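# Press a garden hose into four wall clips

## Task

Push the water hose all the way into each of the four clips mounted on the wall so that it stays seated without being held. The robot must still be upright and level at the end; a fall or a tipped trunk means failure.

## Robot and tools

Robot: a four-legged walker of about 40 kg with a single six-joint arm ending in a jaw (one fixed jaw, one moving). The trunk is 0.85 m long and its middle sits 0.5 m above the floor. With the arm stowed, the robot reaches 0.55 m ahead of the base origin, 0.60 m behind it and 0.25 m to each side. It turns about that origin. The leg joints are run by the robot's own controller and cannot be commanded.

Frames: the base frame has its origin on the floor midway between the four feet, x forward (the direction the feet face), y left, z up, in metres. The odometry frame is the base frame as it was when the scene began. base_odometry reports the robot's estimated position and heading (rad, positive left, -3.142 to 3.142) in that frame, and its error grows as the robot walks.

Tool move: one action per call. The arguments are:
- base: a single relative command taken from where the robot now stands. Either {"forward_m": d} (-3 to 3 m, negative means backward), {"left_m": d} (-1.5 to 1.5 m sideways, negative means right, no turning) or {"turn_rad": d} (-3 to 3 rad, positive means left). Walks under 0.03 m and turns under 0.035 rad are skipped but still report done.
- joints: absolute targets, given by name. height_m 0.41 to 0.59 (trunk height, 0.5 at start). roll_rad -0.58 to 0.58 (positive lowers the right side). pitch_rad -0.523 to 0.523 (positive dips the nose). yaw_rad -0.98 to 0.98 (trunk turn over fixed feet, positive left). arm_sh0_rad -2.617 to 3.141 (0 ahead, positive left). arm_sh1_rad -3.141 to 0.523 (negative lifts, -3.14 stowed). arm_el0_rad 0 to 3.141 (2.98 folded; below about 0.4 cannot be reached). arm_el1_rad -2.792 to 2.792. arm_wr0_rad -1.832 to 1.832 (positive tips hand down). arm_wr1_rad -2.879 to 2.879. jaw_rad -1.57 (wide open) to 0 (shut). Three entries are settings, not joints: jaw_torque_nm 1 to 11 (5.5 at start), obstacle_padding_m 0 to 0.5 (0.075 at start), avoid_obstacles 0 or 1 (1 at start; with 0, walks drive into whatever blocks them).
- target: an absolute hand pose in the base frame as it stands at the start of the action, given as one list of seven numbers [x, y, z, qw, qx, qy, qz] (metres, then a quaternion). Alongside target, joints may only carry trunk values, the settings, jaw_rad and jaw_torque_nm. speed (0.05 to 0.5 m/s, default 0.25) is allowed only together with target.
- speeds: lower top speeds for this action only: forward_m 0.1 to 0.6 m/s, left_m 0.1 to 0.4, turn_rad 0.1 to 1 rad/s.
- cameras: a list drawn from front_camera, hand_camera, rear_camera, all. If omitted, all are returned; [] returns none.
A call with no action only reports. An unknown key makes the call invalid. A value out of range gets the call refused, and a refusal or a stop during a call cancels the later move, wait and finished_scene calls in that reply.

wait(seconds 0 to 10) lets the scene run and then reports. zoom_image(camera, region [x0,y0,x1,y1] in pixels, at most 504x504) enlarges part of that camera's latest image. read_manual only returns licence text. finished_scene(scene) closes the scene for good, so the hose must already be seated and the trunk level.

Results: base_status, joint_status and hand_status give each motion's outcome. done means reached, by the robot's own estimate. off_target means it stopped away from the target and may still be pushing. contact_stop means no progress for about 3 s. time_out means too slow. After contact_stop or time_out the motion holds where it ended. The line move sums these up. robot_state is one of standing, stepping, fault, limp or fallen. hand_x_m..hand_yaw_rad (and hand) give the hand point, which sits between the jaws 4 cm in from the tips. jaw_holding becomes yes when the jaw is blocked well short of shut. hand_force_n is the estimated outside force on the hand; readings up to about 15 at rest and 25 while moving are just noise. hand_force_up_n is its upward part. arm_stopped_by reports own_body, joint_end, out_of_reach, force, fault or unknown. hand_to_target_m is -1 when no target is active. base_stopped_by and nearest_obstacle_m/bearing_rad explain walks that were blocked. feet_on_floor lists fl, fr, hl, hr. on_its_own lists actions the robot took that you did not command, but it misses balance steps, so compare odometry and joint_positions between results.

Behaviour: a target pose stays active after any status until a new target or a set of arm joint targets replaces it. While active, it keeps the hand fixed in the room as trunk or base move, and a blocked hand keeps pushing. The hand travels in a near-straight line without slowing for obstacles. The arm yields at about 60 N (40 N sideways). If the straight path jams near the body, use joint targets instead. Walks stop about obstacle_padding_m short of obstacles they have seen and never route around them. The cameras do not see overhangs or anything near the robot at the start, and an unstowed arm is not protected. Large trunk moves can ram the arm into the floor.

Cautions: the robot cannot stand up again once it falls. Steady pushing or pulling at the hand, or low things underfoot, can tip it over. Put roll_rad and pitch_rad back to 0 before finishing. Avoid slamming, hard strikes, very hard pushing, and dropping or releasing things while they are moving. Loose objects may occasionally get nudged by outside forces. The camera calibrations give each camera's pose in the base frame; the hand camera's pose error grows as the arm reaches out.

Each tool is called after "Emit:" in YAML: its name, and indented under it one key for each argument.

## Session

Emit:
move:

Scene clock: 0.00 s.
base_odometry: x=-0.001 y=-0.001 heading=+0.002
base_status: not commanded
joint_positions: height_m=+0.501 roll_rad=-0.012 pitch_rad=-0.004 yaw_rad=-0.006 obstacle_padding_m=+0.075 avoid_obstacles=+1.000 arm_sh0_rad=+0.000 arm_sh1_rad=-3.141 arm_el0_rad=+2.983 arm_el1_rad=+0.000 arm_wr0_rad=+0.000 arm_wr1_rad=+0.000 jaw_rad=+0.000 jaw_torque_nm=+5.500
joint_status: not commanded
robot_state: standing
hand_x_m: 0.502
hand_y_m: -0.001
hand_z_m: 0.859
hand_roll_rad: -0.012
hand_pitch_rad: -0.162
hand_yaw_rad: -0.004
jaw_holding: no
hand_force_n: 7
hand_force_up_n: -2
base_stopped_by: nothing
nearest_obstacle_m: 9.00
nearest_obstacle_bearing_rad: 0.00
arm_stopped_by: nothing
hand_to_target_m: -1.000
feet_on_floor: fl fr hl hr
hand: x=+0.5015 y=-0.0010 z=+0.8589 quat_wxyz=(+0.997, -0.006, -0.081, -0.003) (m; base frame)
hand_status: not commanded
pictures: front_camera, hand_camera, rear_camera
camera_calibration:
front_camera: T_world_to_cam=[[-0.0268036, -0.998875, 0.0391278, -0.0144375], [-0.168017, -0.0340834, -0.985195, 0.588332], [0.98542, -0.0329809, -0.166914, -0.315545], [0, 0, 0, 1]] pos_world=[0.409407, -0.00477591, 0.527517]
hand_camera: T_world_to_cam=[[-0.0335357, -0.999154, -0.0237886, 0.0660733], [0.327532, 0.0115005, -0.94477, 0.674025], [0.944245, -0.0394751, 0.326869, -0.707438], [0, 0, 0, 1]] pos_world=[0.449446, 0.0303397, 0.86961]
rear_camera: T_world_to_cam=[[-0.0333116, 0.997866, -0.0561633, 0.0146142], [0.117317, -0.051902, -0.991737, 0.58238], [-0.992536, -0.0396253, -0.115337, -0.403121], [0, 0, 0, 1]] pos_world=[-0.467949, -0.000330059, 0.531894]

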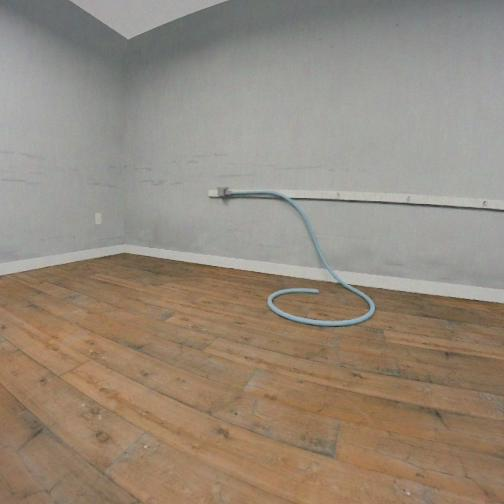

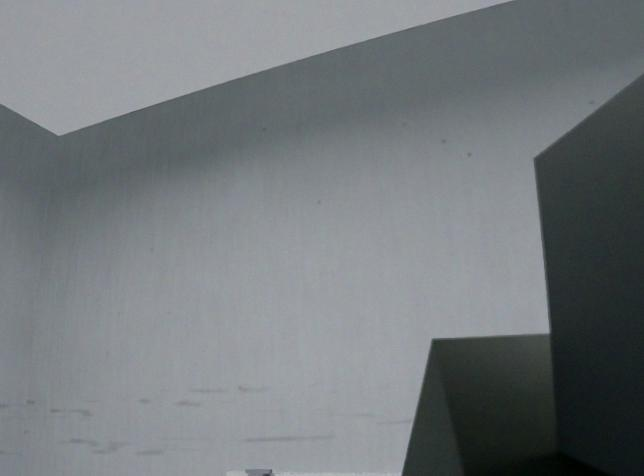

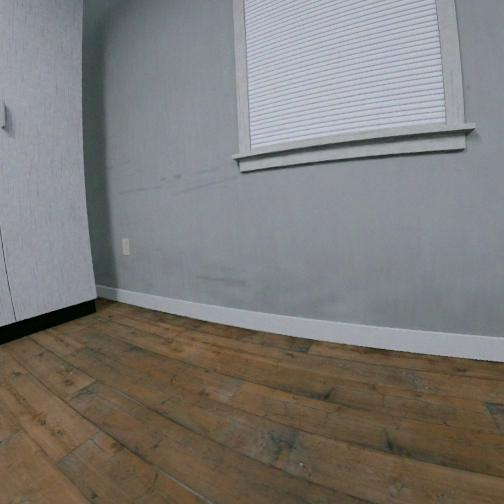

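Emit:
zoom_image:
  camera: "front_camera"
  region: [200, 160, 360, 340]

Emit:
zoom_image:
  camera: "front_camera"
  region: [324, 160, 504, 340]

Scaled by 2.800.

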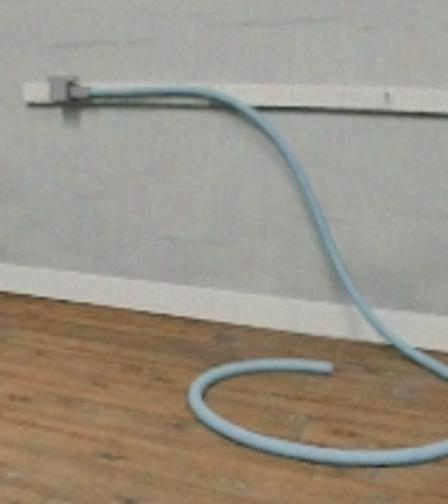

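Scaled by 2.800.

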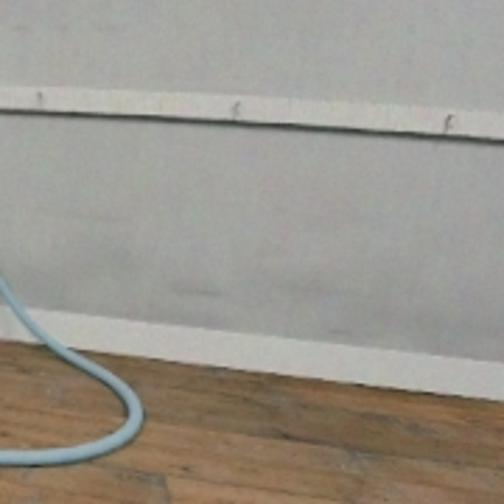

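Emit:
move:
  base: {"turn_rad": -0.435}
  joints: {"arm_sh0_rad": 0, "arm_sh1_rad": -2.2, "arm_el0_rad": 2.2, "arm_el1_rad": 0, "arm_wr0_rad": 0.9, "arm_wr1_rad": 0, "jaw_rad": -1.0}
  cameras: []

Emit:
move:
  base: {"forward_m": 0.93}
  cameras: ["front_camera", "hand_camera"]

Scene clock: 43.50 s.
move: done
base_odometry: x=-0.003 y=+0.000 heading=-0.437
base_status: done
joint_positions: height_m=+0.501 roll_rad=-0.004 pitch_rad=-0.006 yaw_rad=+0.016 obstacle_padding_m=+0.075 avoid_obstacles=+1.000 arm_sh0_rad=-0.002 arm_sh1_rad=-2.203 arm_el0_rad=+2.201 arm_el1_rad=-0.001 arm_wr0_rad=+0.896 arm_wr1_rad=+0.000 jaw_rad=-0.999 jaw_torque_nm=+5.500
joint_status: all done
robot_state: standing
hand_x_m: 0.564
hand_y_m: 0.008
hand_z_m: 0.888
hand_roll_rad: -0.007
hand_pitch_rad: 0.889
hand_yaw_rad: 0.008
jaw_holding: no
hand_force_n: 4
hand_force_up_n: 0
base_stopped_by: nothing
nearest_obstacle_m: 0.74
nearest_obstacle_bearing_rad: 3.14
arm_stopped_by: nothing
hand_to_target_m: -1.000
feet_on_floor: fl fr hl hr
hand: x=+0.5643 y=+0.0081 z=+0.8880 quat_wxyz=(+0.903, -0.005, +0.430, +0.005) (m; base frame)
hand_status: not commanded
pictures: none
No camera images: "cameras" was empty.

Scene clock: 47.13 s.
move: done
base_odometry: x=+0.843 y=-0.392 heading=-0.435
base_status: done
joint_positions: height_m=+0.500 roll_rad=-0.005 pitch_rad=-0.017 yaw_rad=+0.000 obstacle_padding_m=+0.075 avoid_obstacles=+1.000 arm_sh0_rad=+0.000 arm_sh1_rad=-2.197 arm_el0_rad=+2.199 arm_el1_rad=+0.000 arm_wr0_rad=+0.899 arm_wr1_rad=+0.000 jaw_rad=-0.999 jaw_torque_nm=+5.500
joint_status: not commanded
robot_state: standing
hand_x_m: 0.558
hand_y_m: -0.001
hand_z_m: 0.894
hand_roll_rad: -0.007
hand_pitch_rad: 0.883
hand_yaw_rad: -0.006
jaw_holding: no
hand_force_n: 3
hand_force_up_n: 0
base_stopped_by: nothing
nearest_obstacle_m: 0.77
nearest_obstacle_bearing_rad: 0.26
arm_stopped_by: nothing
hand_to_target_m: -1.000
feet_on_floor: fl fr hl hr
hand: x=+0.5582 y=-0.0013 z=+0.8936 quat_wxyz=(+0.904, -0.002, +0.427, -0.001) (m; base frame)
hand_status: not commanded
pictures: front_camera, hand_camera
camera_calibration:
front_camera: T_world_to_cam=[[-0.0205147, -0.999286, 0.0317411, -0.012458], [-0.154887, -0.028188, -0.98753, 0.58564], [0.987719, -0.0251752, -0.154198, -0.298691], [0, 0, 0, 1]] pos_world=[0.385475, -0.00346073, 0.532675]
hand_camera: T_world_to_cam=[[-0.0448241, -0.998939, 0.0105499, 0.0441141], [-0.652795, 0.0212948, -0.757235, 1.06744], [0.756207, -0.0408293, -0.653058, 0.208902], [0, 0, 0, 1]] pos_world=[0.540822, 0.0298659, 0.94426]

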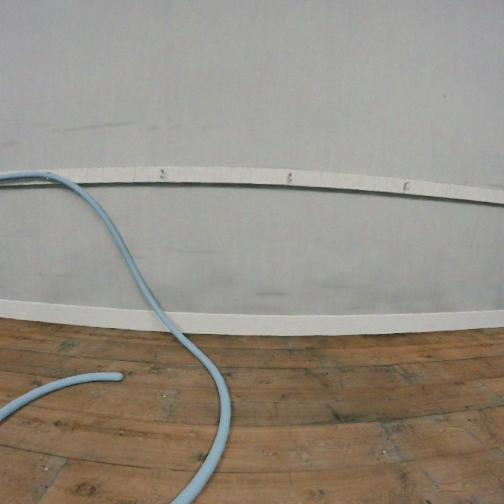

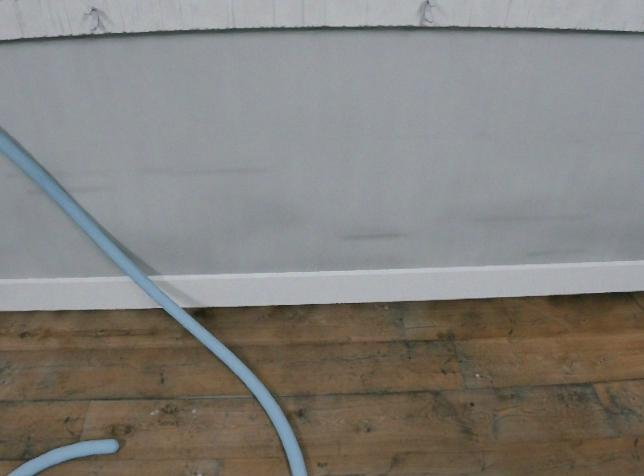

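Emit:
move:
  target: [0.70, 0.08, 0.32, 0.317, 0.632, 0.317, -0.632]
  joints: {"height_m": 0.46, "avoid_obstacles": 0}
  cameras: ["hand_camera"]

Scene clock: 66.90 s.
move: done
base_odometry: x=+0.838 y=-0.390 heading=-0.435
base_status: not commanded
joint_positions: height_m=+0.461 roll_rad=-0.009 pitch_rad=-0.010 yaw_rad=+0.002 obstacle_padding_m=+0.075 avoid_obstacles=+0.000 arm_sh0_rad=+0.175 arm_sh1_rad=-0.631 arm_el0_rad=+1.770 arm_el1_rad=+0.034 arm_wr0_rad=+0.436 arm_wr1_rad=+2.353 jaw_rad=-0.999 jaw_torque_nm=+5.500
joint_status: all done
robot_state: standing
hand_x_m: 0.702
hand_y_m: 0.080
hand_z_m: 0.325
hand_roll_rad: 3.087
hand_pitch_rad: 1.566
hand_yaw_rad: 0.880
jaw_holding: no
hand_force_n: 3
hand_force_up_n: 0
base_stopped_by: nothing
nearest_obstacle_m: 0.77
nearest_obstacle_bearing_rad: 0.26
arm_stopped_by: nothing
hand_to_target_m: 0.006
feet_on_floor: fl fr hl hr
hand: x=+0.7021 y=+0.0801 z=+0.3246 quat_wxyz=(+0.318, +0.633, +0.319, -0.630) (m; base frame)
hand_status: done (0.006 m and 0.4 deg from the pose sent, 0.596 m and 130.1 deg at the start)
pictures: hand_camera
camera_calibration:
hand_camera: T_world_to_cam=[[-0.785318, 0.618247, 0.0323469, 0.521642], [0.605834, 0.778206, -0.16541, -0.408103], [-0.127437, -0.110303, -0.985694, 0.465953], [0, 0, 0, 1]] pos_world=[0.716277, 0.0464807, 0.374909]

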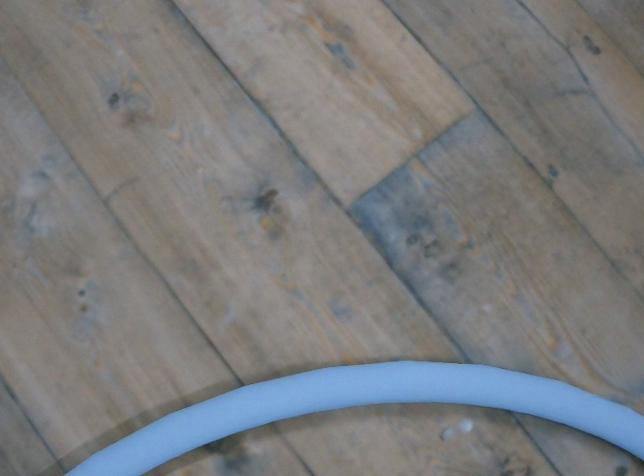

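Emit:
move:
  target: [0.684, 0.107, 0.13, 0.317, 0.632, 0.317, -0.632]
  cameras: ["hand_camera"]

Scene clock: 75.20 s.
move: done
base_odometry: x=+0.837 y=-0.390 heading=-0.435
base_status: not commanded
joint_positions: height_m=+0.461 roll_rad=-0.011 pitch_rad=-0.010 yaw_rad=+0.003 obstacle_padding_m=+0.075 avoid_obstacles=+0.000 arm_sh0_rad=+0.240 arm_sh1_rad=-0.154 arm_el0_rad=+1.495 arm_el1_rad=+0.055 arm_wr0_rad=+0.241 arm_wr1_rad=+2.392 jaw_rad=-0.999 jaw_torque_nm=+5.500
joint_status: not commanded
robot_state: standing
hand_x_m: 0.682
hand_y_m: 0.104
hand_z_m: 0.136
hand_roll_rad: -0.666
hand_pitch_rad: 1.567
hand_yaw_rad: -2.870
jaw_holding: no
hand_force_n: 5
hand_force_up_n: 2
base_stopped_by: nothing
nearest_obstacle_m: 0.77
nearest_obstacle_bearing_rad: 0.26
arm_stopped_by: nothing
hand_to_target_m: 0.007
feet_on_floor: fl fr hl hr
hand: x=+0.6825 y=+0.1042 z=+0.1359 quat_wxyz=(+0.319, +0.630, +0.320, -0.632) (m; base frame)
hand_status: done (0.007 m and 0.5 deg from the pose sent, 0.197 m and 0.4 deg at the start)
pictures: hand_camera
camera_calibration:
hand_camera: T_world_to_cam=[[-0.787011, 0.615967, 0.0346152, 0.498584], [0.602293, 0.779271, -0.173143, -0.443021], [-0.133625, -0.115417, -0.984288, 0.284528], [0, 0, 0, 1]] pos_world=[0.69724, 0.0709617, 0.186093]

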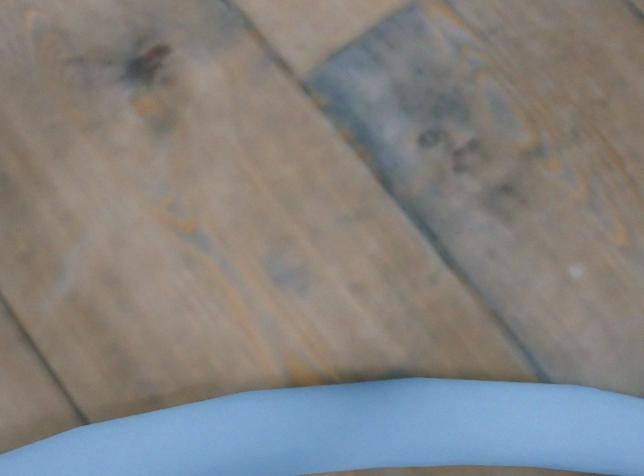

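Emit:
move:
  target: [0.683, 0.111, 0.037, 0.317, 0.632, 0.317, -0.632]
  speed: 0.1
  cameras: []

Emit:
move:
  joints: {"jaw_rad": 0}
  cameras: ["hand_camera"]

Scene clock: 82.27 s.
move: done
base_odometry: x=+0.837 y=-0.390 heading=-0.435
base_status: not commanded
joint_positions: height_m=+0.461 roll_rad=-0.010 pitch_rad=-0.010 yaw_rad=+0.003 obstacle_padding_m=+0.075 avoid_obstacles=+0.000 arm_sh0_rad=+0.253 arm_sh1_rad=+0.107 arm_el0_rad=+1.241 arm_el1_rad=+0.055 arm_wr0_rad=+0.234 arm_wr1_rad=+2.413 jaw_rad=-0.999 jaw_torque_nm=+5.500
joint_status: not commanded
robot_state: standing
hand_x_m: 0.681
hand_y_m: 0.109
hand_z_m: 0.047
hand_roll_rad: -0.752
hand_pitch_rad: 1.567
hand_yaw_rad: -2.963
jaw_holding: no
hand_force_n: 8
hand_force_up_n: 6
base_stopped_by: nothing
nearest_obstacle_m: 0.77
nearest_obstacle_bearing_rad: 0.26
arm_stopped_by: nothing
hand_to_target_m: 0.010
feet_on_floor: fl fr hl hr
hand: x=+0.6808 y=+0.1090 z=+0.0466 quat_wxyz=(+0.317, +0.631, +0.318, -0.633) (m; base frame)
hand_status: done (0.010 m and 0.2 deg from the pose sent, 0.099 m and 0.5 deg at the start)
pictures: none
No camera images: "cameras" was empty.

Scene clock: 86.40 s.
move: contact_stop
base_odometry: x=+0.838 y=-0.390 heading=-0.435
base_status: not commanded
joint_positions: height_m=+0.461 roll_rad=-0.010 pitch_rad=-0.010 yaw_rad=+0.005 obstacle_padding_m=+0.075 avoid_obstacles=+0.000 arm_sh0_rad=+0.240 arm_sh1_rad=+0.086 arm_el0_rad=+1.267 arm_el1_rad=+0.054 arm_wr0_rad=+0.248 arm_wr1_rad=+2.414 jaw_rad=-0.237 jaw_torque_nm=+5.500
joint_status: jaw_rad contact_stop (moved +0.762 of +0.999)
robot_state: standing
hand_x_m: 0.676
hand_y_m: 0.103
hand_z_m: 0.052
hand_roll_rad: -0.714
hand_pitch_rad: 1.547
hand_yaw_rad: -2.937
jaw_holding: yes
hand_force_n: 13
hand_force_up_n: 10
base_stopped_by: nothing
nearest_obstacle_m: 0.77
nearest_obstacle_bearing_rad: 0.26
arm_stopped_by: nothing
hand_to_target_m: 0.018
feet_on_floor: fl fr hl hr
hand: x=+0.6764 y=+0.1032 z=+0.0523 quat_wxyz=(+0.311, +0.626, +0.315, -0.642) (m; base frame)
hand_status: not commanded
pictures: hand_camera
camera_calibration:
hand_camera: T_world_to_cam=[[-0.774418, 0.630875, 0.0476835, 0.486668], [0.613251, 0.767039, -0.188615, -0.458527], [-0.155568, -0.116825, -0.980893, 0.216196], [0, 0, 0, 1]] pos_world=[0.691709, 0.0699378, 0.102374]

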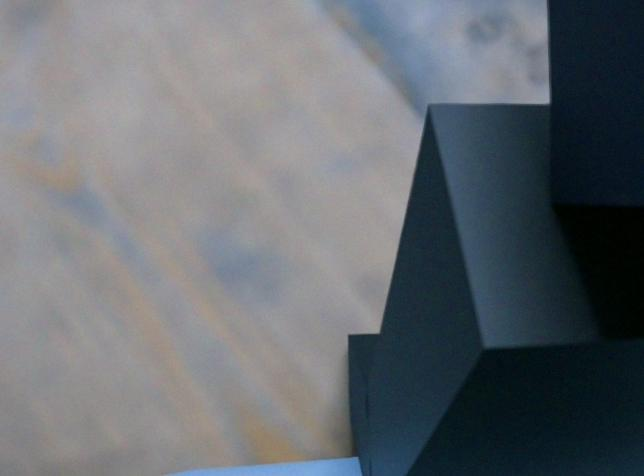

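Emit:
move:
  joints: {"arm_sh0_rad": 0.1, "arm_sh1_rad": -1.2, "arm_el0_rad": 2.2, "arm_el1_rad": 0, "arm_wr0_rad": 0.4, "arm_wr1_rad": 1.4}
  cameras: ["front_camera"]

Emit:
move:
  joints: {"arm_sh0_rad": -0.1, "arm_sh1_rad": -1.65, "arm_el0_rad": 2.35, "arm_el1_rad": 0, "arm_wr0_rad": -0.6, "arm_wr1_rad": 0.3}
  cameras: ["front_camera", "hand_camera"]

Scene clock: 96.20 s.
move: done
base_odometry: x=+0.839 y=-0.389 heading=-0.435
base_status: not commanded
joint_positions: height_m=+0.461 roll_rad=-0.010 pitch_rad=-0.009 yaw_rad=-0.001 obstacle_padding_m=+0.075 avoid_obstacles=+0.000 arm_sh0_rad=+0.099 arm_sh1_rad=-1.205 arm_el0_rad=+2.182 arm_el1_rad=+0.008 arm_wr0_rad=+0.389 arm_wr1_rad=+1.420 jaw_rad=-0.235 jaw_torque_nm=+5.500
joint_status: all done
robot_state: standing
hand_x_m: 0.658
hand_y_m: 0.038
hand_z_m: 0.487
hand_roll_rad: 1.389
hand_pitch_rad: 1.358
hand_yaw_rad: 0.061
jaw_holding: yes
hand_force_n: 6
hand_force_up_n: -5
base_stopped_by: nothing
nearest_obstacle_m: 0.77
nearest_obstacle_bearing_rad: 0.26
arm_stopped_by: nothing
hand_to_target_m: -1.000
feet_on_floor: fl fr hl hr
hand: x=+0.6579 y=+0.0384 z=+0.4870 quat_wxyz=(+0.610, +0.483, +0.498, -0.384) (m; base frame)
hand_status: not commanded
pictures: front_camera
camera_calibration:
front_camera: T_world_to_cam=[[-0.0211658, -0.999094, 0.0369161, -0.016852], [-0.162759, -0.0329884, -0.986114, 0.541768], [0.986439, -0.0268804, -0.161914, -0.27586], [0, 0, 0, 1]] pos_world=[0.35994, -0.00637986, 0.490202]

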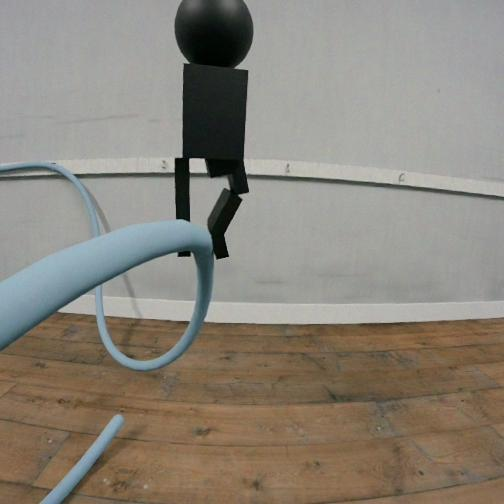

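Scene clock: 98.13 s.
move: done
base_odometry: x=+0.840 y=-0.389 heading=-0.435
base_status: not commanded
joint_positions: height_m=+0.461 roll_rad=-0.009 pitch_rad=-0.009 yaw_rad=+0.002 obstacle_padding_m=+0.075 avoid_obstacles=+0.000 arm_sh0_rad=-0.097 arm_sh1_rad=-1.649 arm_el0_rad=+2.346 arm_el1_rad=+0.004 arm_wr0_rad=-0.600 arm_wr1_rad=+0.306 jaw_rad=+0.000 jaw_torque_nm=+5.500
joint_status: all done
robot_state: standing
hand_x_m: 0.744
hand_y_m: -0.047
hand_z_m: 0.773
hand_roll_rad: 0.302
hand_pitch_rad: 0.088
hand_yaw_rad: -0.098
jaw_holding: no
hand_force_n: 2
hand_force_up_n: 0
base_stopped_by: nothing
nearest_obstacle_m: 0.77
nearest_obstacle_bearing_rad: 0.26
arm_stopped_by: nothing
hand_to_target_m: -1.000
feet_on_floor: fl fr hl hr
on_its_own: jaw_rad moved +0.235 to your old target +0.000
hand: x=+0.7438 y=-0.0469 z=+0.7731 quat_wxyz=(+0.986, +0.152, +0.036, -0.055) (m; base frame)
hand_status: not commanded
pictures: front_camera, hand_camera
camera_calibration:
front_camera: T_world_to_cam=[[-0.0183549, -0.999203, 0.0354528, -0.00982919], [-0.16303, -0.0319931, -0.986102, 0.543425], [0.98645, -0.0238797, -0.162313, -0.286613], [0, 0, 0, 1]] pos_world=[0.371144, 0.000720279, 0.4897]
hand_camera: T_world_to_cam=[[-0.152684, -0.934295, -0.32215, 0.348841], [0.118916, 0.306235, -0.944499, 0.683041], [0.981095, -0.182519, 0.0643454, -0.741444], [0, 0, 0, 1]] pos_world=[0.699464, -0.018579, 0.80522]

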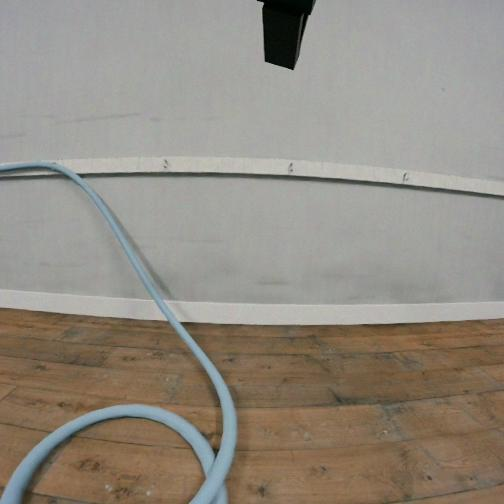

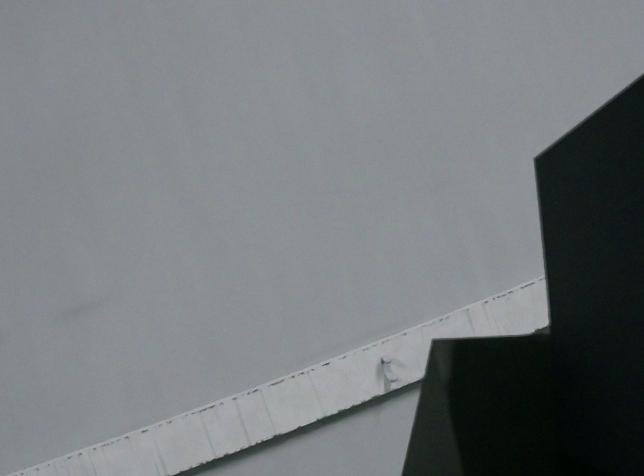

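Emit:
move:
  joints: {"arm_sh0_rad": 0.1, "arm_sh1_rad": -1.7, "arm_el0_rad": 2.2, "arm_el1_rad": 0, "arm_wr0_rad": 0.9, "arm_wr1_rad": 0, "jaw_rad": -1.0}
  cameras: ["front_camera", "hand_camera"]

Scene clock: 120.20 s.
move: done
base_odometry: x=+0.840 y=-0.389 heading=-0.435
base_status: not commanded
joint_positions: height_m=+0.461 roll_rad=-0.009 pitch_rad=-0.009 yaw_rad=+0.001 obstacle_padding_m=+0.075 avoid_obstacles=+0.000 arm_sh0_rad=+0.093 arm_sh1_rad=-1.698 arm_el0_rad=+2.203 arm_el1_rad=+0.004 arm_wr0_rad=+0.895 arm_wr1_rad=+0.006 jaw_rad=-0.999 jaw_torque_nm=+5.500
joint_status: all done
robot_state: standing
hand_x_m: 0.603
hand_y_m: 0.033
hand_z_m: 0.668
hand_roll_rad: -0.027
hand_pitch_rad: 1.392
hand_yaw_rad: 0.059
jaw_holding: no
hand_force_n: 5
hand_force_up_n: -2
base_stopped_by: nothing
nearest_obstacle_m: 0.77
nearest_obstacle_bearing_rad: 0.26
arm_stopped_by: nothing
hand_to_target_m: -1.000
feet_on_floor: fl fr hl hr
hand: x=+0.6028 y=+0.0333 z=+0.6678 quat_wxyz=(+0.767, -0.029, +0.640, +0.031) (m; base frame)
hand_status: not commanded
pictures: front_camera, hand_camera
camera_calibration:
front_camera: T_world_to_cam=[[-0.0196109, -0.999186, 0.0352457, -0.0144977], [-0.162865, -0.0315891, -0.986143, 0.544064], [0.986454, -0.0250795, -0.162113, -0.290148], [0, 0, 0, 1]] pos_world=[0.374542, -0.00457617, 0.489999]
hand_camera: T_world_to_cam=[[0.0495584, -0.998268, 0.0317022, 0.0119579], [-0.937346, -0.0574467, -0.343632, 0.822741], [0.344858, -0.0126861, -0.938569, 0.46686], [0, 0, 0, 1]] pos_world=[0.6096, 0.0651236, 0.720522]

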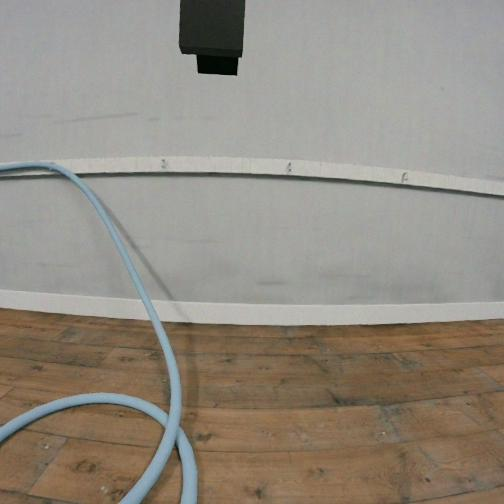

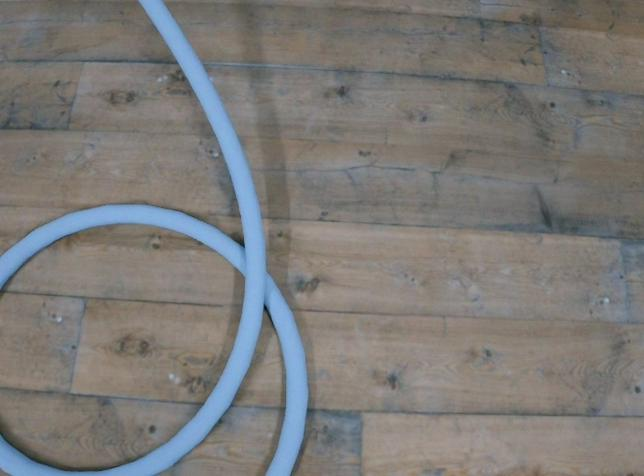

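Emit:
move:
  target: [0.765, 0.10, 0.25, 0.6405, 0.501, 0.499, -0.2996]
  cameras: ["hand_camera", "front_camera"]

Scene clock: 166.13 s.
move: done
base_odometry: x=+0.838 y=-0.389 heading=-0.435
base_status: not commanded
joint_positions: height_m=+0.461 roll_rad=-0.010 pitch_rad=-0.010 yaw_rad=+0.003 obstacle_padding_m=+0.075 avoid_obstacles=+0.000 arm_sh0_rad=+0.179 arm_sh1_rad=-0.418 arm_el0_rad=+1.634 arm_el1_rad=+0.848 arm_wr0_rad=+0.066 arm_wr1_rad=+0.575 jaw_rad=-1.000 jaw_torque_nm=+5.500
joint_status: not commanded
robot_state: standing
hand_x_m: 0.765
hand_y_m: 0.100
hand_z_m: 0.255
hand_roll_rad: 1.530
hand_pitch_rad: 1.251
hand_yaw_rad: 0.299
jaw_holding: no
hand_force_n: 3
hand_force_up_n: 0
base_stopped_by: nothing
nearest_obstacle_m: 0.77
nearest_obstacle_bearing_rad: 0.26
arm_stopped_by: nothing
hand_to_target_m: 0.005
feet_on_floor: fl fr hl hr
hand: x=+0.7652 y=+0.1000 z=+0.2549 quat_wxyz=(+0.639, +0.492, +0.501, -0.314) (m; base frame)
hand_status: done (0.005 m and 2.0 deg from the pose sent, 0.453 m and 76.2 deg at the start)
pictures: front_camera, hand_camera
camera_calibration:
front_camera: T_world_to_cam=[[-0.0181079, -0.999147, 0.0371139, -0.0232648], [-0.162255, -0.0336914, -0.986174, 0.538918], [0.986583, -0.0238794, -0.161506, -0.25961], [0, 0, 0, 1]] pos_world=[0.343148, -0.0112874, 0.490402]
hand_camera: T_world_to_cam=[[-0.913096, -0.292459, -0.28412, 0.831227], [-0.253639, 0.952981, -0.165816, 0.167142], [0.319255, -0.0793417, -0.944342, 0.0517329], [0, 0, 0, 1]] pos_world=[0.784868, 0.0879214, 0.312736]

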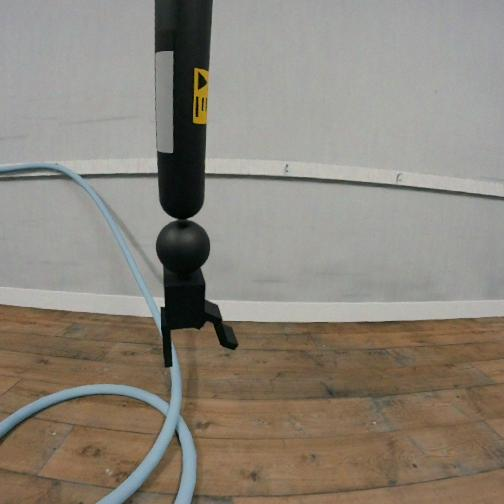

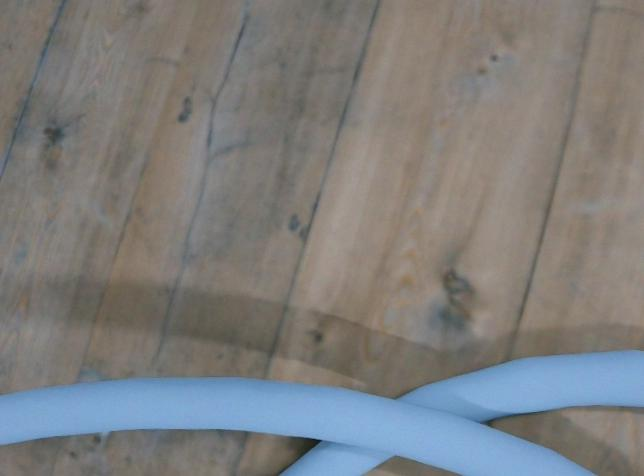

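Emit:
zoom_image:
  camera: "front_camera"
  region: [100, 300, 260, 460]

Scaled by 3.150.

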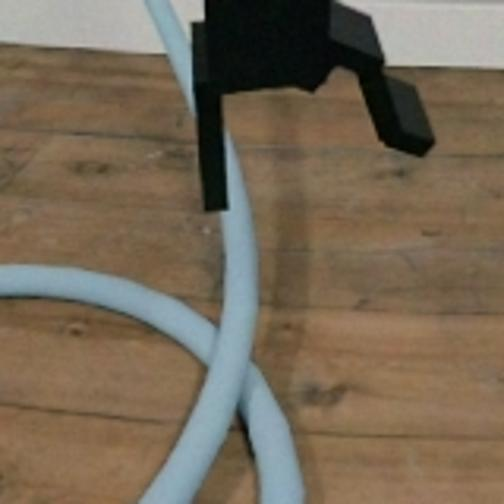

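Emit:
move:
  target: [0.787, 0.12, 0.186, 0.6366, 0.5407, 0.4558, -0.3078]
  cameras: ["hand_camera", "front_camera"]

Emit:
zoom_image:
  camera: "front_camera"
  region: [100, 300, 260, 460]

Scene clock: 215.23 s.
move: contact_stop
base_odometry: x=+0.839 y=-0.389 heading=-0.435
base_status: not commanded
joint_positions: height_m=+0.461 roll_rad=-0.010 pitch_rad=-0.010 yaw_rad=+0.003 obstacle_padding_m=+0.075 avoid_obstacles=+0.000 arm_sh0_rad=+0.213 arm_sh1_rad=-0.209 arm_el0_rad=+1.434 arm_el1_rad=+1.844 arm_wr0_rad=+0.035 arm_wr1_rad=-0.300 jaw_rad=-0.999 jaw_torque_nm=+5.500
joint_status: not commanded
robot_state: standing
hand_x_m: 0.786
hand_y_m: 0.119
hand_z_m: 0.188
hand_roll_rad: 1.596
hand_pitch_rad: 1.210
hand_yaw_rad: 0.275
jaw_holding: no
hand_force_n: 4
hand_force_up_n: 2
base_stopped_by: nothing
nearest_obstacle_m: 0.77
nearest_obstacle_bearing_rad: 0.26
arm_stopped_by: unknown
hand_to_target_m: 0.003
feet_on_floor: fl fr hl hr
hand: x=+0.7855 y=+0.1188 z=+0.1883 quat_wxyz=(+0.624, +0.529, +0.474, -0.325) (m; base frame)
hand_status: contact_stop (0.003 m and 3.4 deg from the pose sent, 0.075 m and 7.6 deg at the start)
pictures: front_camera, hand_camera
camera_calibration:
front_camera: T_world_to_cam=[[-0.0179555, -0.999162, 0.0367854, -0.0255924], [-0.162339, -0.0333897, -0.98617, 0.538249], [0.986572, -0.0236789, -0.161604, -0.257081], [0, 0, 0, 1]] pos_world=[0.340548, -0.0136863, 0.490201]
hand_camera: T_world_to_cam=[[-0.924085, -0.202571, -0.324086, 0.842319], [-0.164782, 0.976289, -0.140379, 0.0658396], [0.344838, -0.0763188, -0.935554, -0.0382983], [0, 0, 0, 1]] pos_world=[0.80243, 0.103428, 0.246396]

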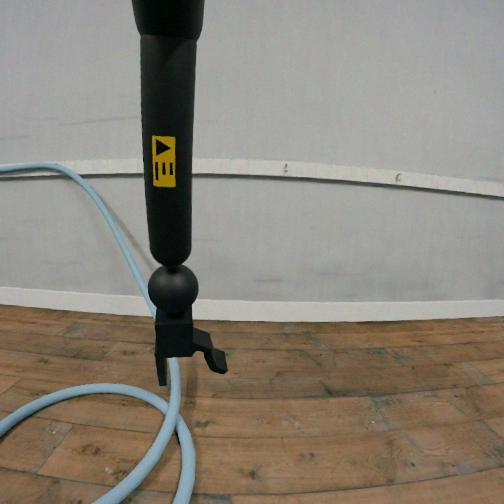

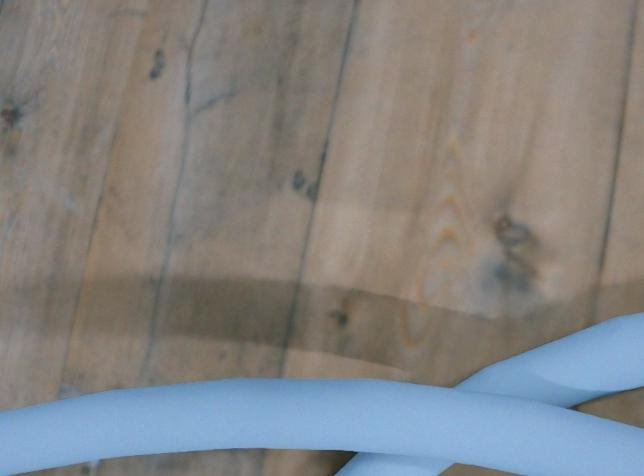

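Scaled by 3.150.

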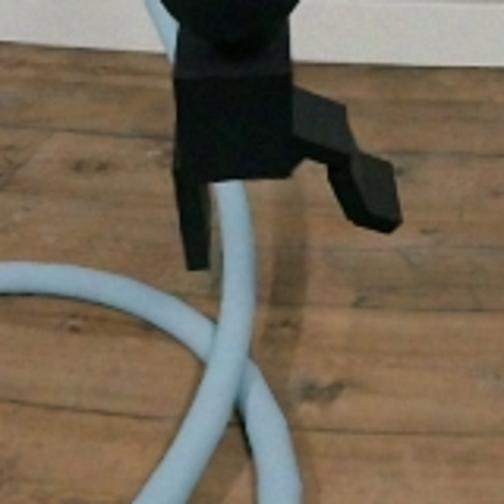

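Emit:
move:
  joints: {"arm_sh0_rad": 0.213, "arm_sh1_rad": -0.209, "arm_el0_rad": 1.434, "arm_el1_rad": 0.1, "arm_wr0_rad": 0.035, "arm_wr1_rad": 1.44}
  cameras: ["hand_camera"]

Emit:
move:
  target: [0.80, 0.138, 0.14, 0.6366, 0.5407, 0.4558, -0.3078]
  speed: 0.1
  cameras: ["hand_camera"]

Scene clock: 234.63 s.
move: done
base_odometry: x=+0.839 y=-0.390 heading=-0.435
base_status: not commanded
joint_positions: height_m=+0.461 roll_rad=-0.011 pitch_rad=-0.009 yaw_rad=+0.003 obstacle_padding_m=+0.075 avoid_obstacles=+0.000 arm_sh0_rad=+0.212 arm_sh1_rad=-0.211 arm_el0_rad=+1.436 arm_el1_rad=+0.105 arm_wr0_rad=+0.038 arm_wr1_rad=+1.433 jaw_rad=-0.999 jaw_torque_nm=+5.500
joint_status: all done
robot_state: standing
hand_x_m: 0.778
hand_y_m: 0.111
hand_z_m: 0.185
hand_roll_rad: 1.510
hand_pitch_rad: 1.257
hand_yaw_rad: 0.189
jaw_holding: no
hand_force_n: 3
hand_force_up_n: 1
base_stopped_by: nothing
nearest_obstacle_m: 0.77
nearest_obstacle_bearing_rad: 0.26
arm_stopped_by: nothing
hand_to_target_m: -1.000
feet_on_floor: fl fr hl hr
hand: x=+0.7782 y=+0.1113 z=+0.1855 quat_wxyz=(+0.625, +0.511, +0.478, -0.345) (m; base frame)
hand_status: not commanded
pictures: hand_camera
camera_calibration:
hand_camera: T_world_to_cam=[[-0.937335, -0.210254, -0.277843, 0.835177], [-0.166409, 0.970729, -0.173188, 0.0798726], [0.306124, -0.1161, -0.944886, -0.00271077], [0, 0, 0, 1]] pos_world=[0.796962, 0.09775, 0.24332]

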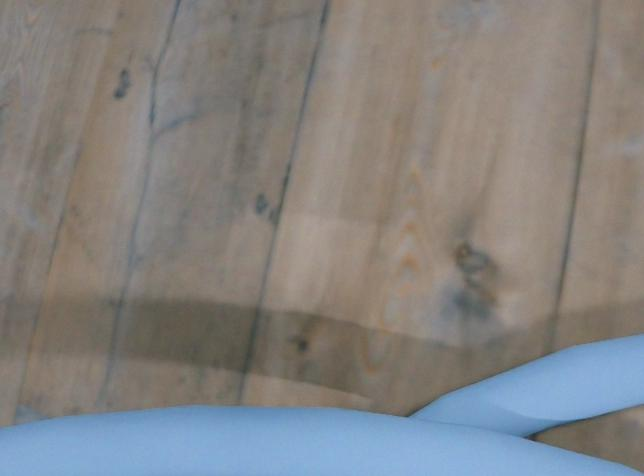

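Scene clock: 235.73 s.
move: done
base_odometry: x=+0.839 y=-0.390 heading=-0.435
base_status: not commanded
joint_positions: height_m=+0.461 roll_rad=-0.011 pitch_rad=-0.009 yaw_rad=+0.003 obstacle_padding_m=+0.075 avoid_obstacles=+0.000 arm_sh0_rad=+0.251 arm_sh1_rad=-0.073 arm_el0_rad=+1.302 arm_el1_rad=+0.065 arm_wr0_rad=-0.070 arm_wr1_rad=+1.513 jaw_rad=-1.000 jaw_torque_nm=+5.500
joint_status: not commanded
robot_state: standing
hand_x_m: 0.797
hand_y_m: 0.136
hand_z_m: 0.146
hand_roll_rad: 1.536
hand_pitch_rad: 1.153
hand_yaw_rad: 0.213
jaw_holding: no
hand_force_n: 3
hand_force_up_n: 0
base_stopped_by: nothing
nearest_obstacle_m: 0.77
nearest_obstacle_bearing_rad: 0.26
arm_stopped_by: nothing
hand_to_target_m: 0.007
feet_on_floor: fl fr hl hr
hand: x=+0.7970 y=+0.1359 z=+0.1458 quat_wxyz=(+0.640, +0.538, +0.452, -0.312) (m; base frame)
hand_status: done (0.007 m and 0.9 deg from the pose sent, 0.057 m and 6.2 deg at the start)
pictures: hand_camera
camera_calibration:
hand_camera: T_world_to_cam=[[-0.904681, -0.200056, -0.376204, 0.833934], [-0.14928, 0.975778, -0.159914, 0.035884], [0.399083, -0.0885113, -0.912633, -0.125809], [0, 0, 0, 1]] pos_world=[0.81001, 0.120684, 0.20465]

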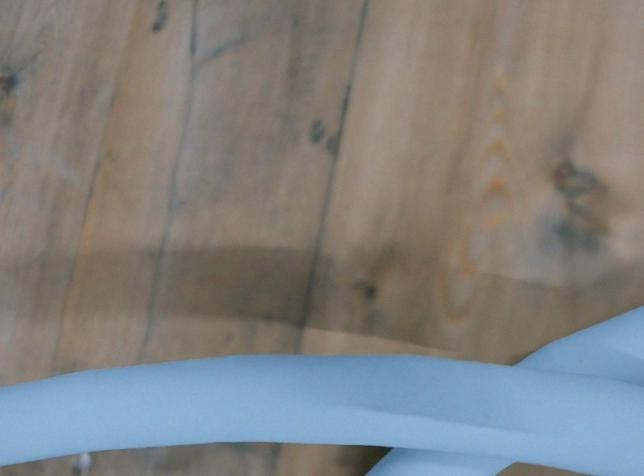

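Emit:
move:
  target: [0.832, 0.146, 0.067, 0.6366, 0.5407, 0.4558, -0.3078]
  speed: 0.1
  cameras: ["hand_camera", "front_camera"]

Emit:
zoom_image:
  camera: "front_camera"
  region: [100, 300, 260, 460]

Scene clock: 244.37 s.
move: done
base_odometry: x=+0.840 y=-0.390 heading=-0.435
base_status: not commanded
joint_positions: height_m=+0.461 roll_rad=-0.010 pitch_rad=-0.011 yaw_rad=+0.004 obstacle_padding_m=+0.075 avoid_obstacles=+0.000 arm_sh0_rad=+0.254 arm_sh1_rad=+0.238 arm_el0_rad=+0.862 arm_el1_rad=-0.086 arm_wr0_rad=+0.063 arm_wr1_rad=+1.670 jaw_rad=-0.999 jaw_torque_nm=+5.500
joint_status: not commanded
robot_state: standing
hand_x_m: 0.828
hand_y_m: 0.146
hand_z_m: 0.072
hand_roll_rad: 1.543
hand_pitch_rad: 1.155
hand_yaw_rad: 0.217
jaw_holding: no
hand_force_n: 4
hand_force_up_n: 3
base_stopped_by: nothing
nearest_obstacle_m: 0.77
nearest_obstacle_bearing_rad: 0.26
arm_stopped_by: nothing
hand_to_target_m: 0.006
feet_on_floor: fl fr hl hr
hand: x=+0.8280 y=+0.1456 z=+0.0718 quat_wxyz=(+0.638, +0.538, +0.452, -0.313) (m; base frame)
hand_status: done (0.006 m and 0.8 deg from the pose sent, 0.087 m and 0.9 deg at the start)
pictures: front_camera, hand_camera
camera_calibration:
front_camera: T_world_to_cam=[[-0.016827, -0.999193, 0.0364758, -0.0282965], [-0.161308, -0.0332902, -0.986342, 0.537879], [0.986761, -0.0224811, -0.160618, -0.254435], [0, 0, 0, 1]] pos_world=[0.337354, -0.0160876, 0.490698]
hand_camera: T_world_to_cam=[[-0.906126, -0.197131, -0.374266, 0.83684], [-0.147436, 0.976472, -0.157366, 0.0174699], [0.396482, -0.0874127, -0.913871, -0.202648], [0, 0, 0, 1]] pos_world=[0.841204, 0.130194, 0.130756]

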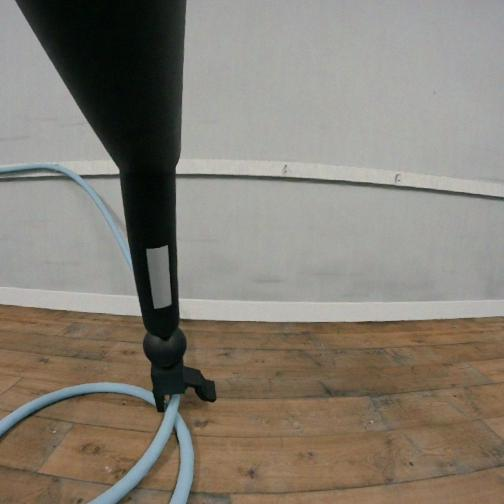

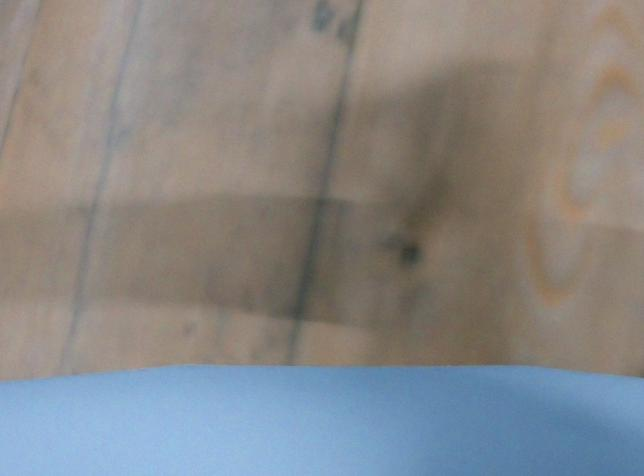

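Scaled by 3.150.

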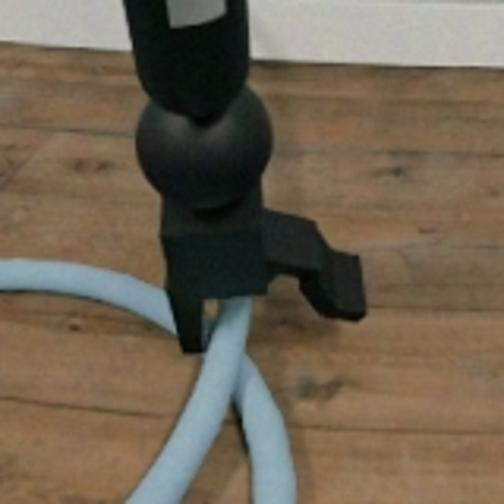

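Emit:
move:
  joints: {"jaw_rad": 0}
  cameras: ["front_camera", "hand_camera"]

Scene clock: 252.87 s.
move: contact_stop
base_odometry: x=+0.840 y=-0.390 heading=-0.435
base_status: not commanded
joint_positions: height_m=+0.461 roll_rad=-0.010 pitch_rad=-0.010 yaw_rad=+0.006 obstacle_padding_m=+0.075 avoid_obstacles=+0.000 arm_sh0_rad=+0.248 arm_sh1_rad=+0.251 arm_el0_rad=+0.840 arm_el1_rad=+0.108 arm_wr0_rad=+0.072 arm_wr1_rad=+1.479 jaw_rad=-0.272 jaw_torque_nm=+5.500
joint_status: jaw_rad contact_stop (moved +0.727 of +0.999)
robot_state: standing
hand_x_m: 0.831
hand_y_m: 0.147
hand_z_m: 0.069
hand_roll_rad: 1.574
hand_pitch_rad: 1.155
hand_yaw_rad: 0.244
jaw_holding: yes
hand_force_n: 4
hand_force_up_n: 2
base_stopped_by: nothing
nearest_obstacle_m: 0.77
nearest_obstacle_bearing_rad: 0.26
arm_stopped_by: nothing
hand_to_target_m: 0.003
feet_on_floor: fl fr hl hr
hand: x=+0.8305 y=+0.1465 z=+0.0692 quat_wxyz=(+0.634, +0.542, +0.455, -0.312) (m; base frame)
hand_status: not commanded
pictures: front_camera, hand_camera
camera_calibration:
front_camera: T_world_to_cam=[[-0.0150623, -0.999197, 0.0371231, -0.0281892], [-0.162359, -0.0341905, -0.986139, 0.537761], [0.986617, -0.0208808, -0.161713, -0.254473], [0, 0, 0, 1]] pos_world=[0.337953, -0.0150939, 0.490202]
hand_camera: T_world_to_cam=[[-0.907517, -0.191589, -0.373772, 0.83855], [-0.146924, 0.978488, -0.144825, 0.0148522], [0.393479, -0.0765146, -0.916144, -0.204869], [0, 0, 0, 1]] pos_world=[0.843792, 0.130449, 0.127888]

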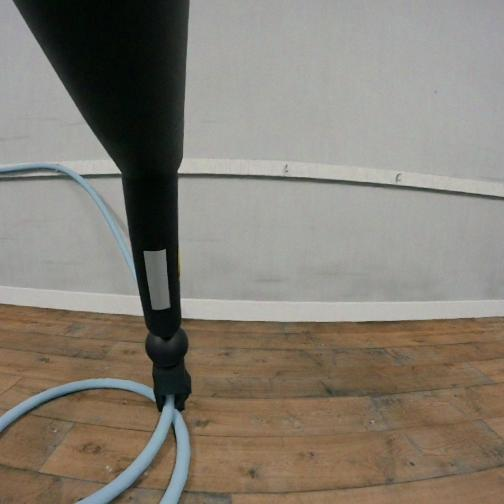

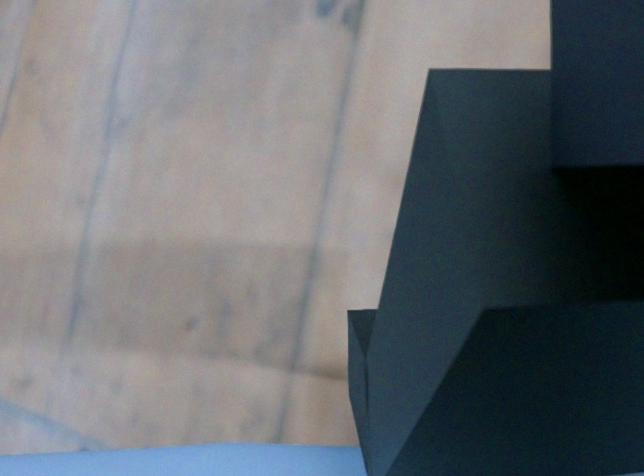

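Emit:
move:
  joints: {"arm_sh0_rad": 0.05, "arm_sh1_rad": -0.7, "arm_el0_rad": 1.75, "arm_el1_rad": 0, "arm_wr0_rad": 0.1, "arm_wr1_rad": 1.1}
  cameras: ["front_camera"]

Emit:
move:
  joints: {"arm_sh0_rad": -0.1, "arm_sh1_rad": -1.3, "arm_el0_rad": 2.2, "arm_el1_rad": 0, "arm_wr0_rad": -0.3, "arm_wr1_rad": 0.7}
  cameras: ["front_camera"]

Scene clock: 261.47 s.
move: done
base_odometry: x=+0.841 y=-0.389 heading=-0.435
base_status: not commanded
joint_positions: height_m=+0.461 roll_rad=-0.011 pitch_rad=-0.010 yaw_rad=+0.002 obstacle_padding_m=+0.075 avoid_obstacles=+0.000 arm_sh0_rad=+0.049 arm_sh1_rad=-0.703 arm_el0_rad=+1.735 arm_el1_rad=+0.012 arm_wr0_rad=+0.086 arm_wr1_rad=+1.120 jaw_rad=-0.265 jaw_torque_nm=+5.500
joint_status: all done
robot_state: standing
hand_x_m: 0.809
hand_y_m: 0.026
hand_z_m: 0.392
hand_roll_rad: 1.110
hand_pitch_rad: 1.108
hand_yaw_rad: 0.031
jaw_holding: yes
hand_force_n: 6
hand_force_up_n: -5
base_stopped_by: nothing
nearest_obstacle_m: 0.77
nearest_obstacle_bearing_rad: 0.26
arm_stopped_by: nothing
hand_to_target_m: -1.000
feet_on_floor: fl fr hl hr
hand: x=+0.8092 y=+0.0259 z=+0.3923 quat_wxyz=(+0.727, +0.441, +0.454, -0.266) (m; base frame)
hand_status: not commanded
pictures: front_camera
camera_calibration:
front_camera: T_world_to_cam=[[-0.0182811, -0.999135, 0.0373388, -0.0165365], [-0.162071, -0.0338899, -0.986197, 0.538834], [0.98661, -0.0240803, -0.161311, -0.258584], [0, 0, 0, 1]] pos_world=[0.342148, -0.00448796, 0.490302]

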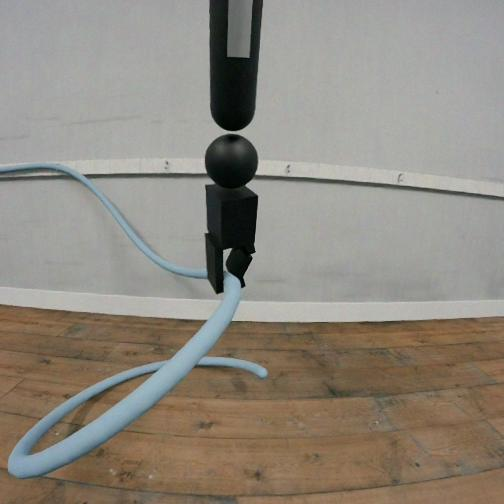

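Scene clock: 263.03 s.
move: done
base_odometry: x=+0.842 y=-0.389 heading=-0.435
base_status: not commanded
joint_positions: height_m=+0.461 roll_rad=-0.009 pitch_rad=-0.009 yaw_rad=+0.003 obstacle_padding_m=+0.075 avoid_obstacles=+0.000 arm_sh0_rad=-0.098 arm_sh1_rad=-1.300 arm_el0_rad=+2.185 arm_el1_rad=+0.012 arm_wr0_rad=-0.308 arm_wr1_rad=+0.719 jaw_rad=-0.264 jaw_torque_nm=+5.500
joint_status: all done
robot_state: standing
hand_x_m: 0.776
hand_y_m: -0.051
hand_z_m: 0.611
hand_roll_rad: 0.719
hand_pitch_rad: 0.567
hand_yaw_rad: -0.105
jaw_holding: yes
hand_force_n: 5
hand_force_up_n: -5
base_stopped_by: nothing
nearest_obstacle_m: 0.77
nearest_obstacle_bearing_rad: 0.26
arm_stopped_by: nothing
hand_to_target_m: -1.000
feet_on_floor: fl fr hl hr
hand: x=+0.7756 y=-0.0513 z=+0.6114 quat_wxyz=(+0.892, +0.351, +0.244, -0.146) (m; base frame)
hand_status: not commanded
pictures: front_camera
camera_calibration:
front_camera: T_world_to_cam=[[-0.0180585, -0.999185, 0.0361013, -0.00867835], [-0.162633, -0.0326908, -0.986145, 0.5418], [0.986521, -0.0236796, -0.16191, -0.275502], [0, 0, 0, 1]] pos_world=[0.359746, 0.00251685, 0.49]

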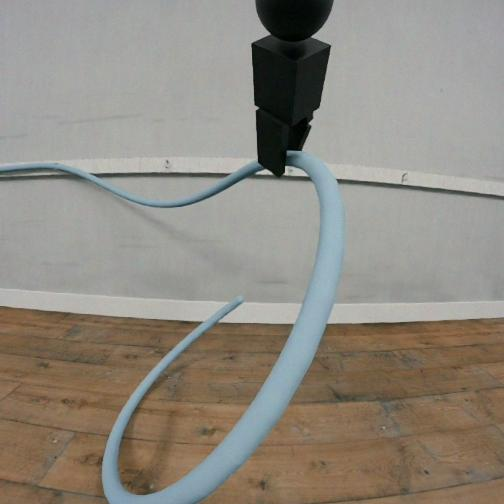

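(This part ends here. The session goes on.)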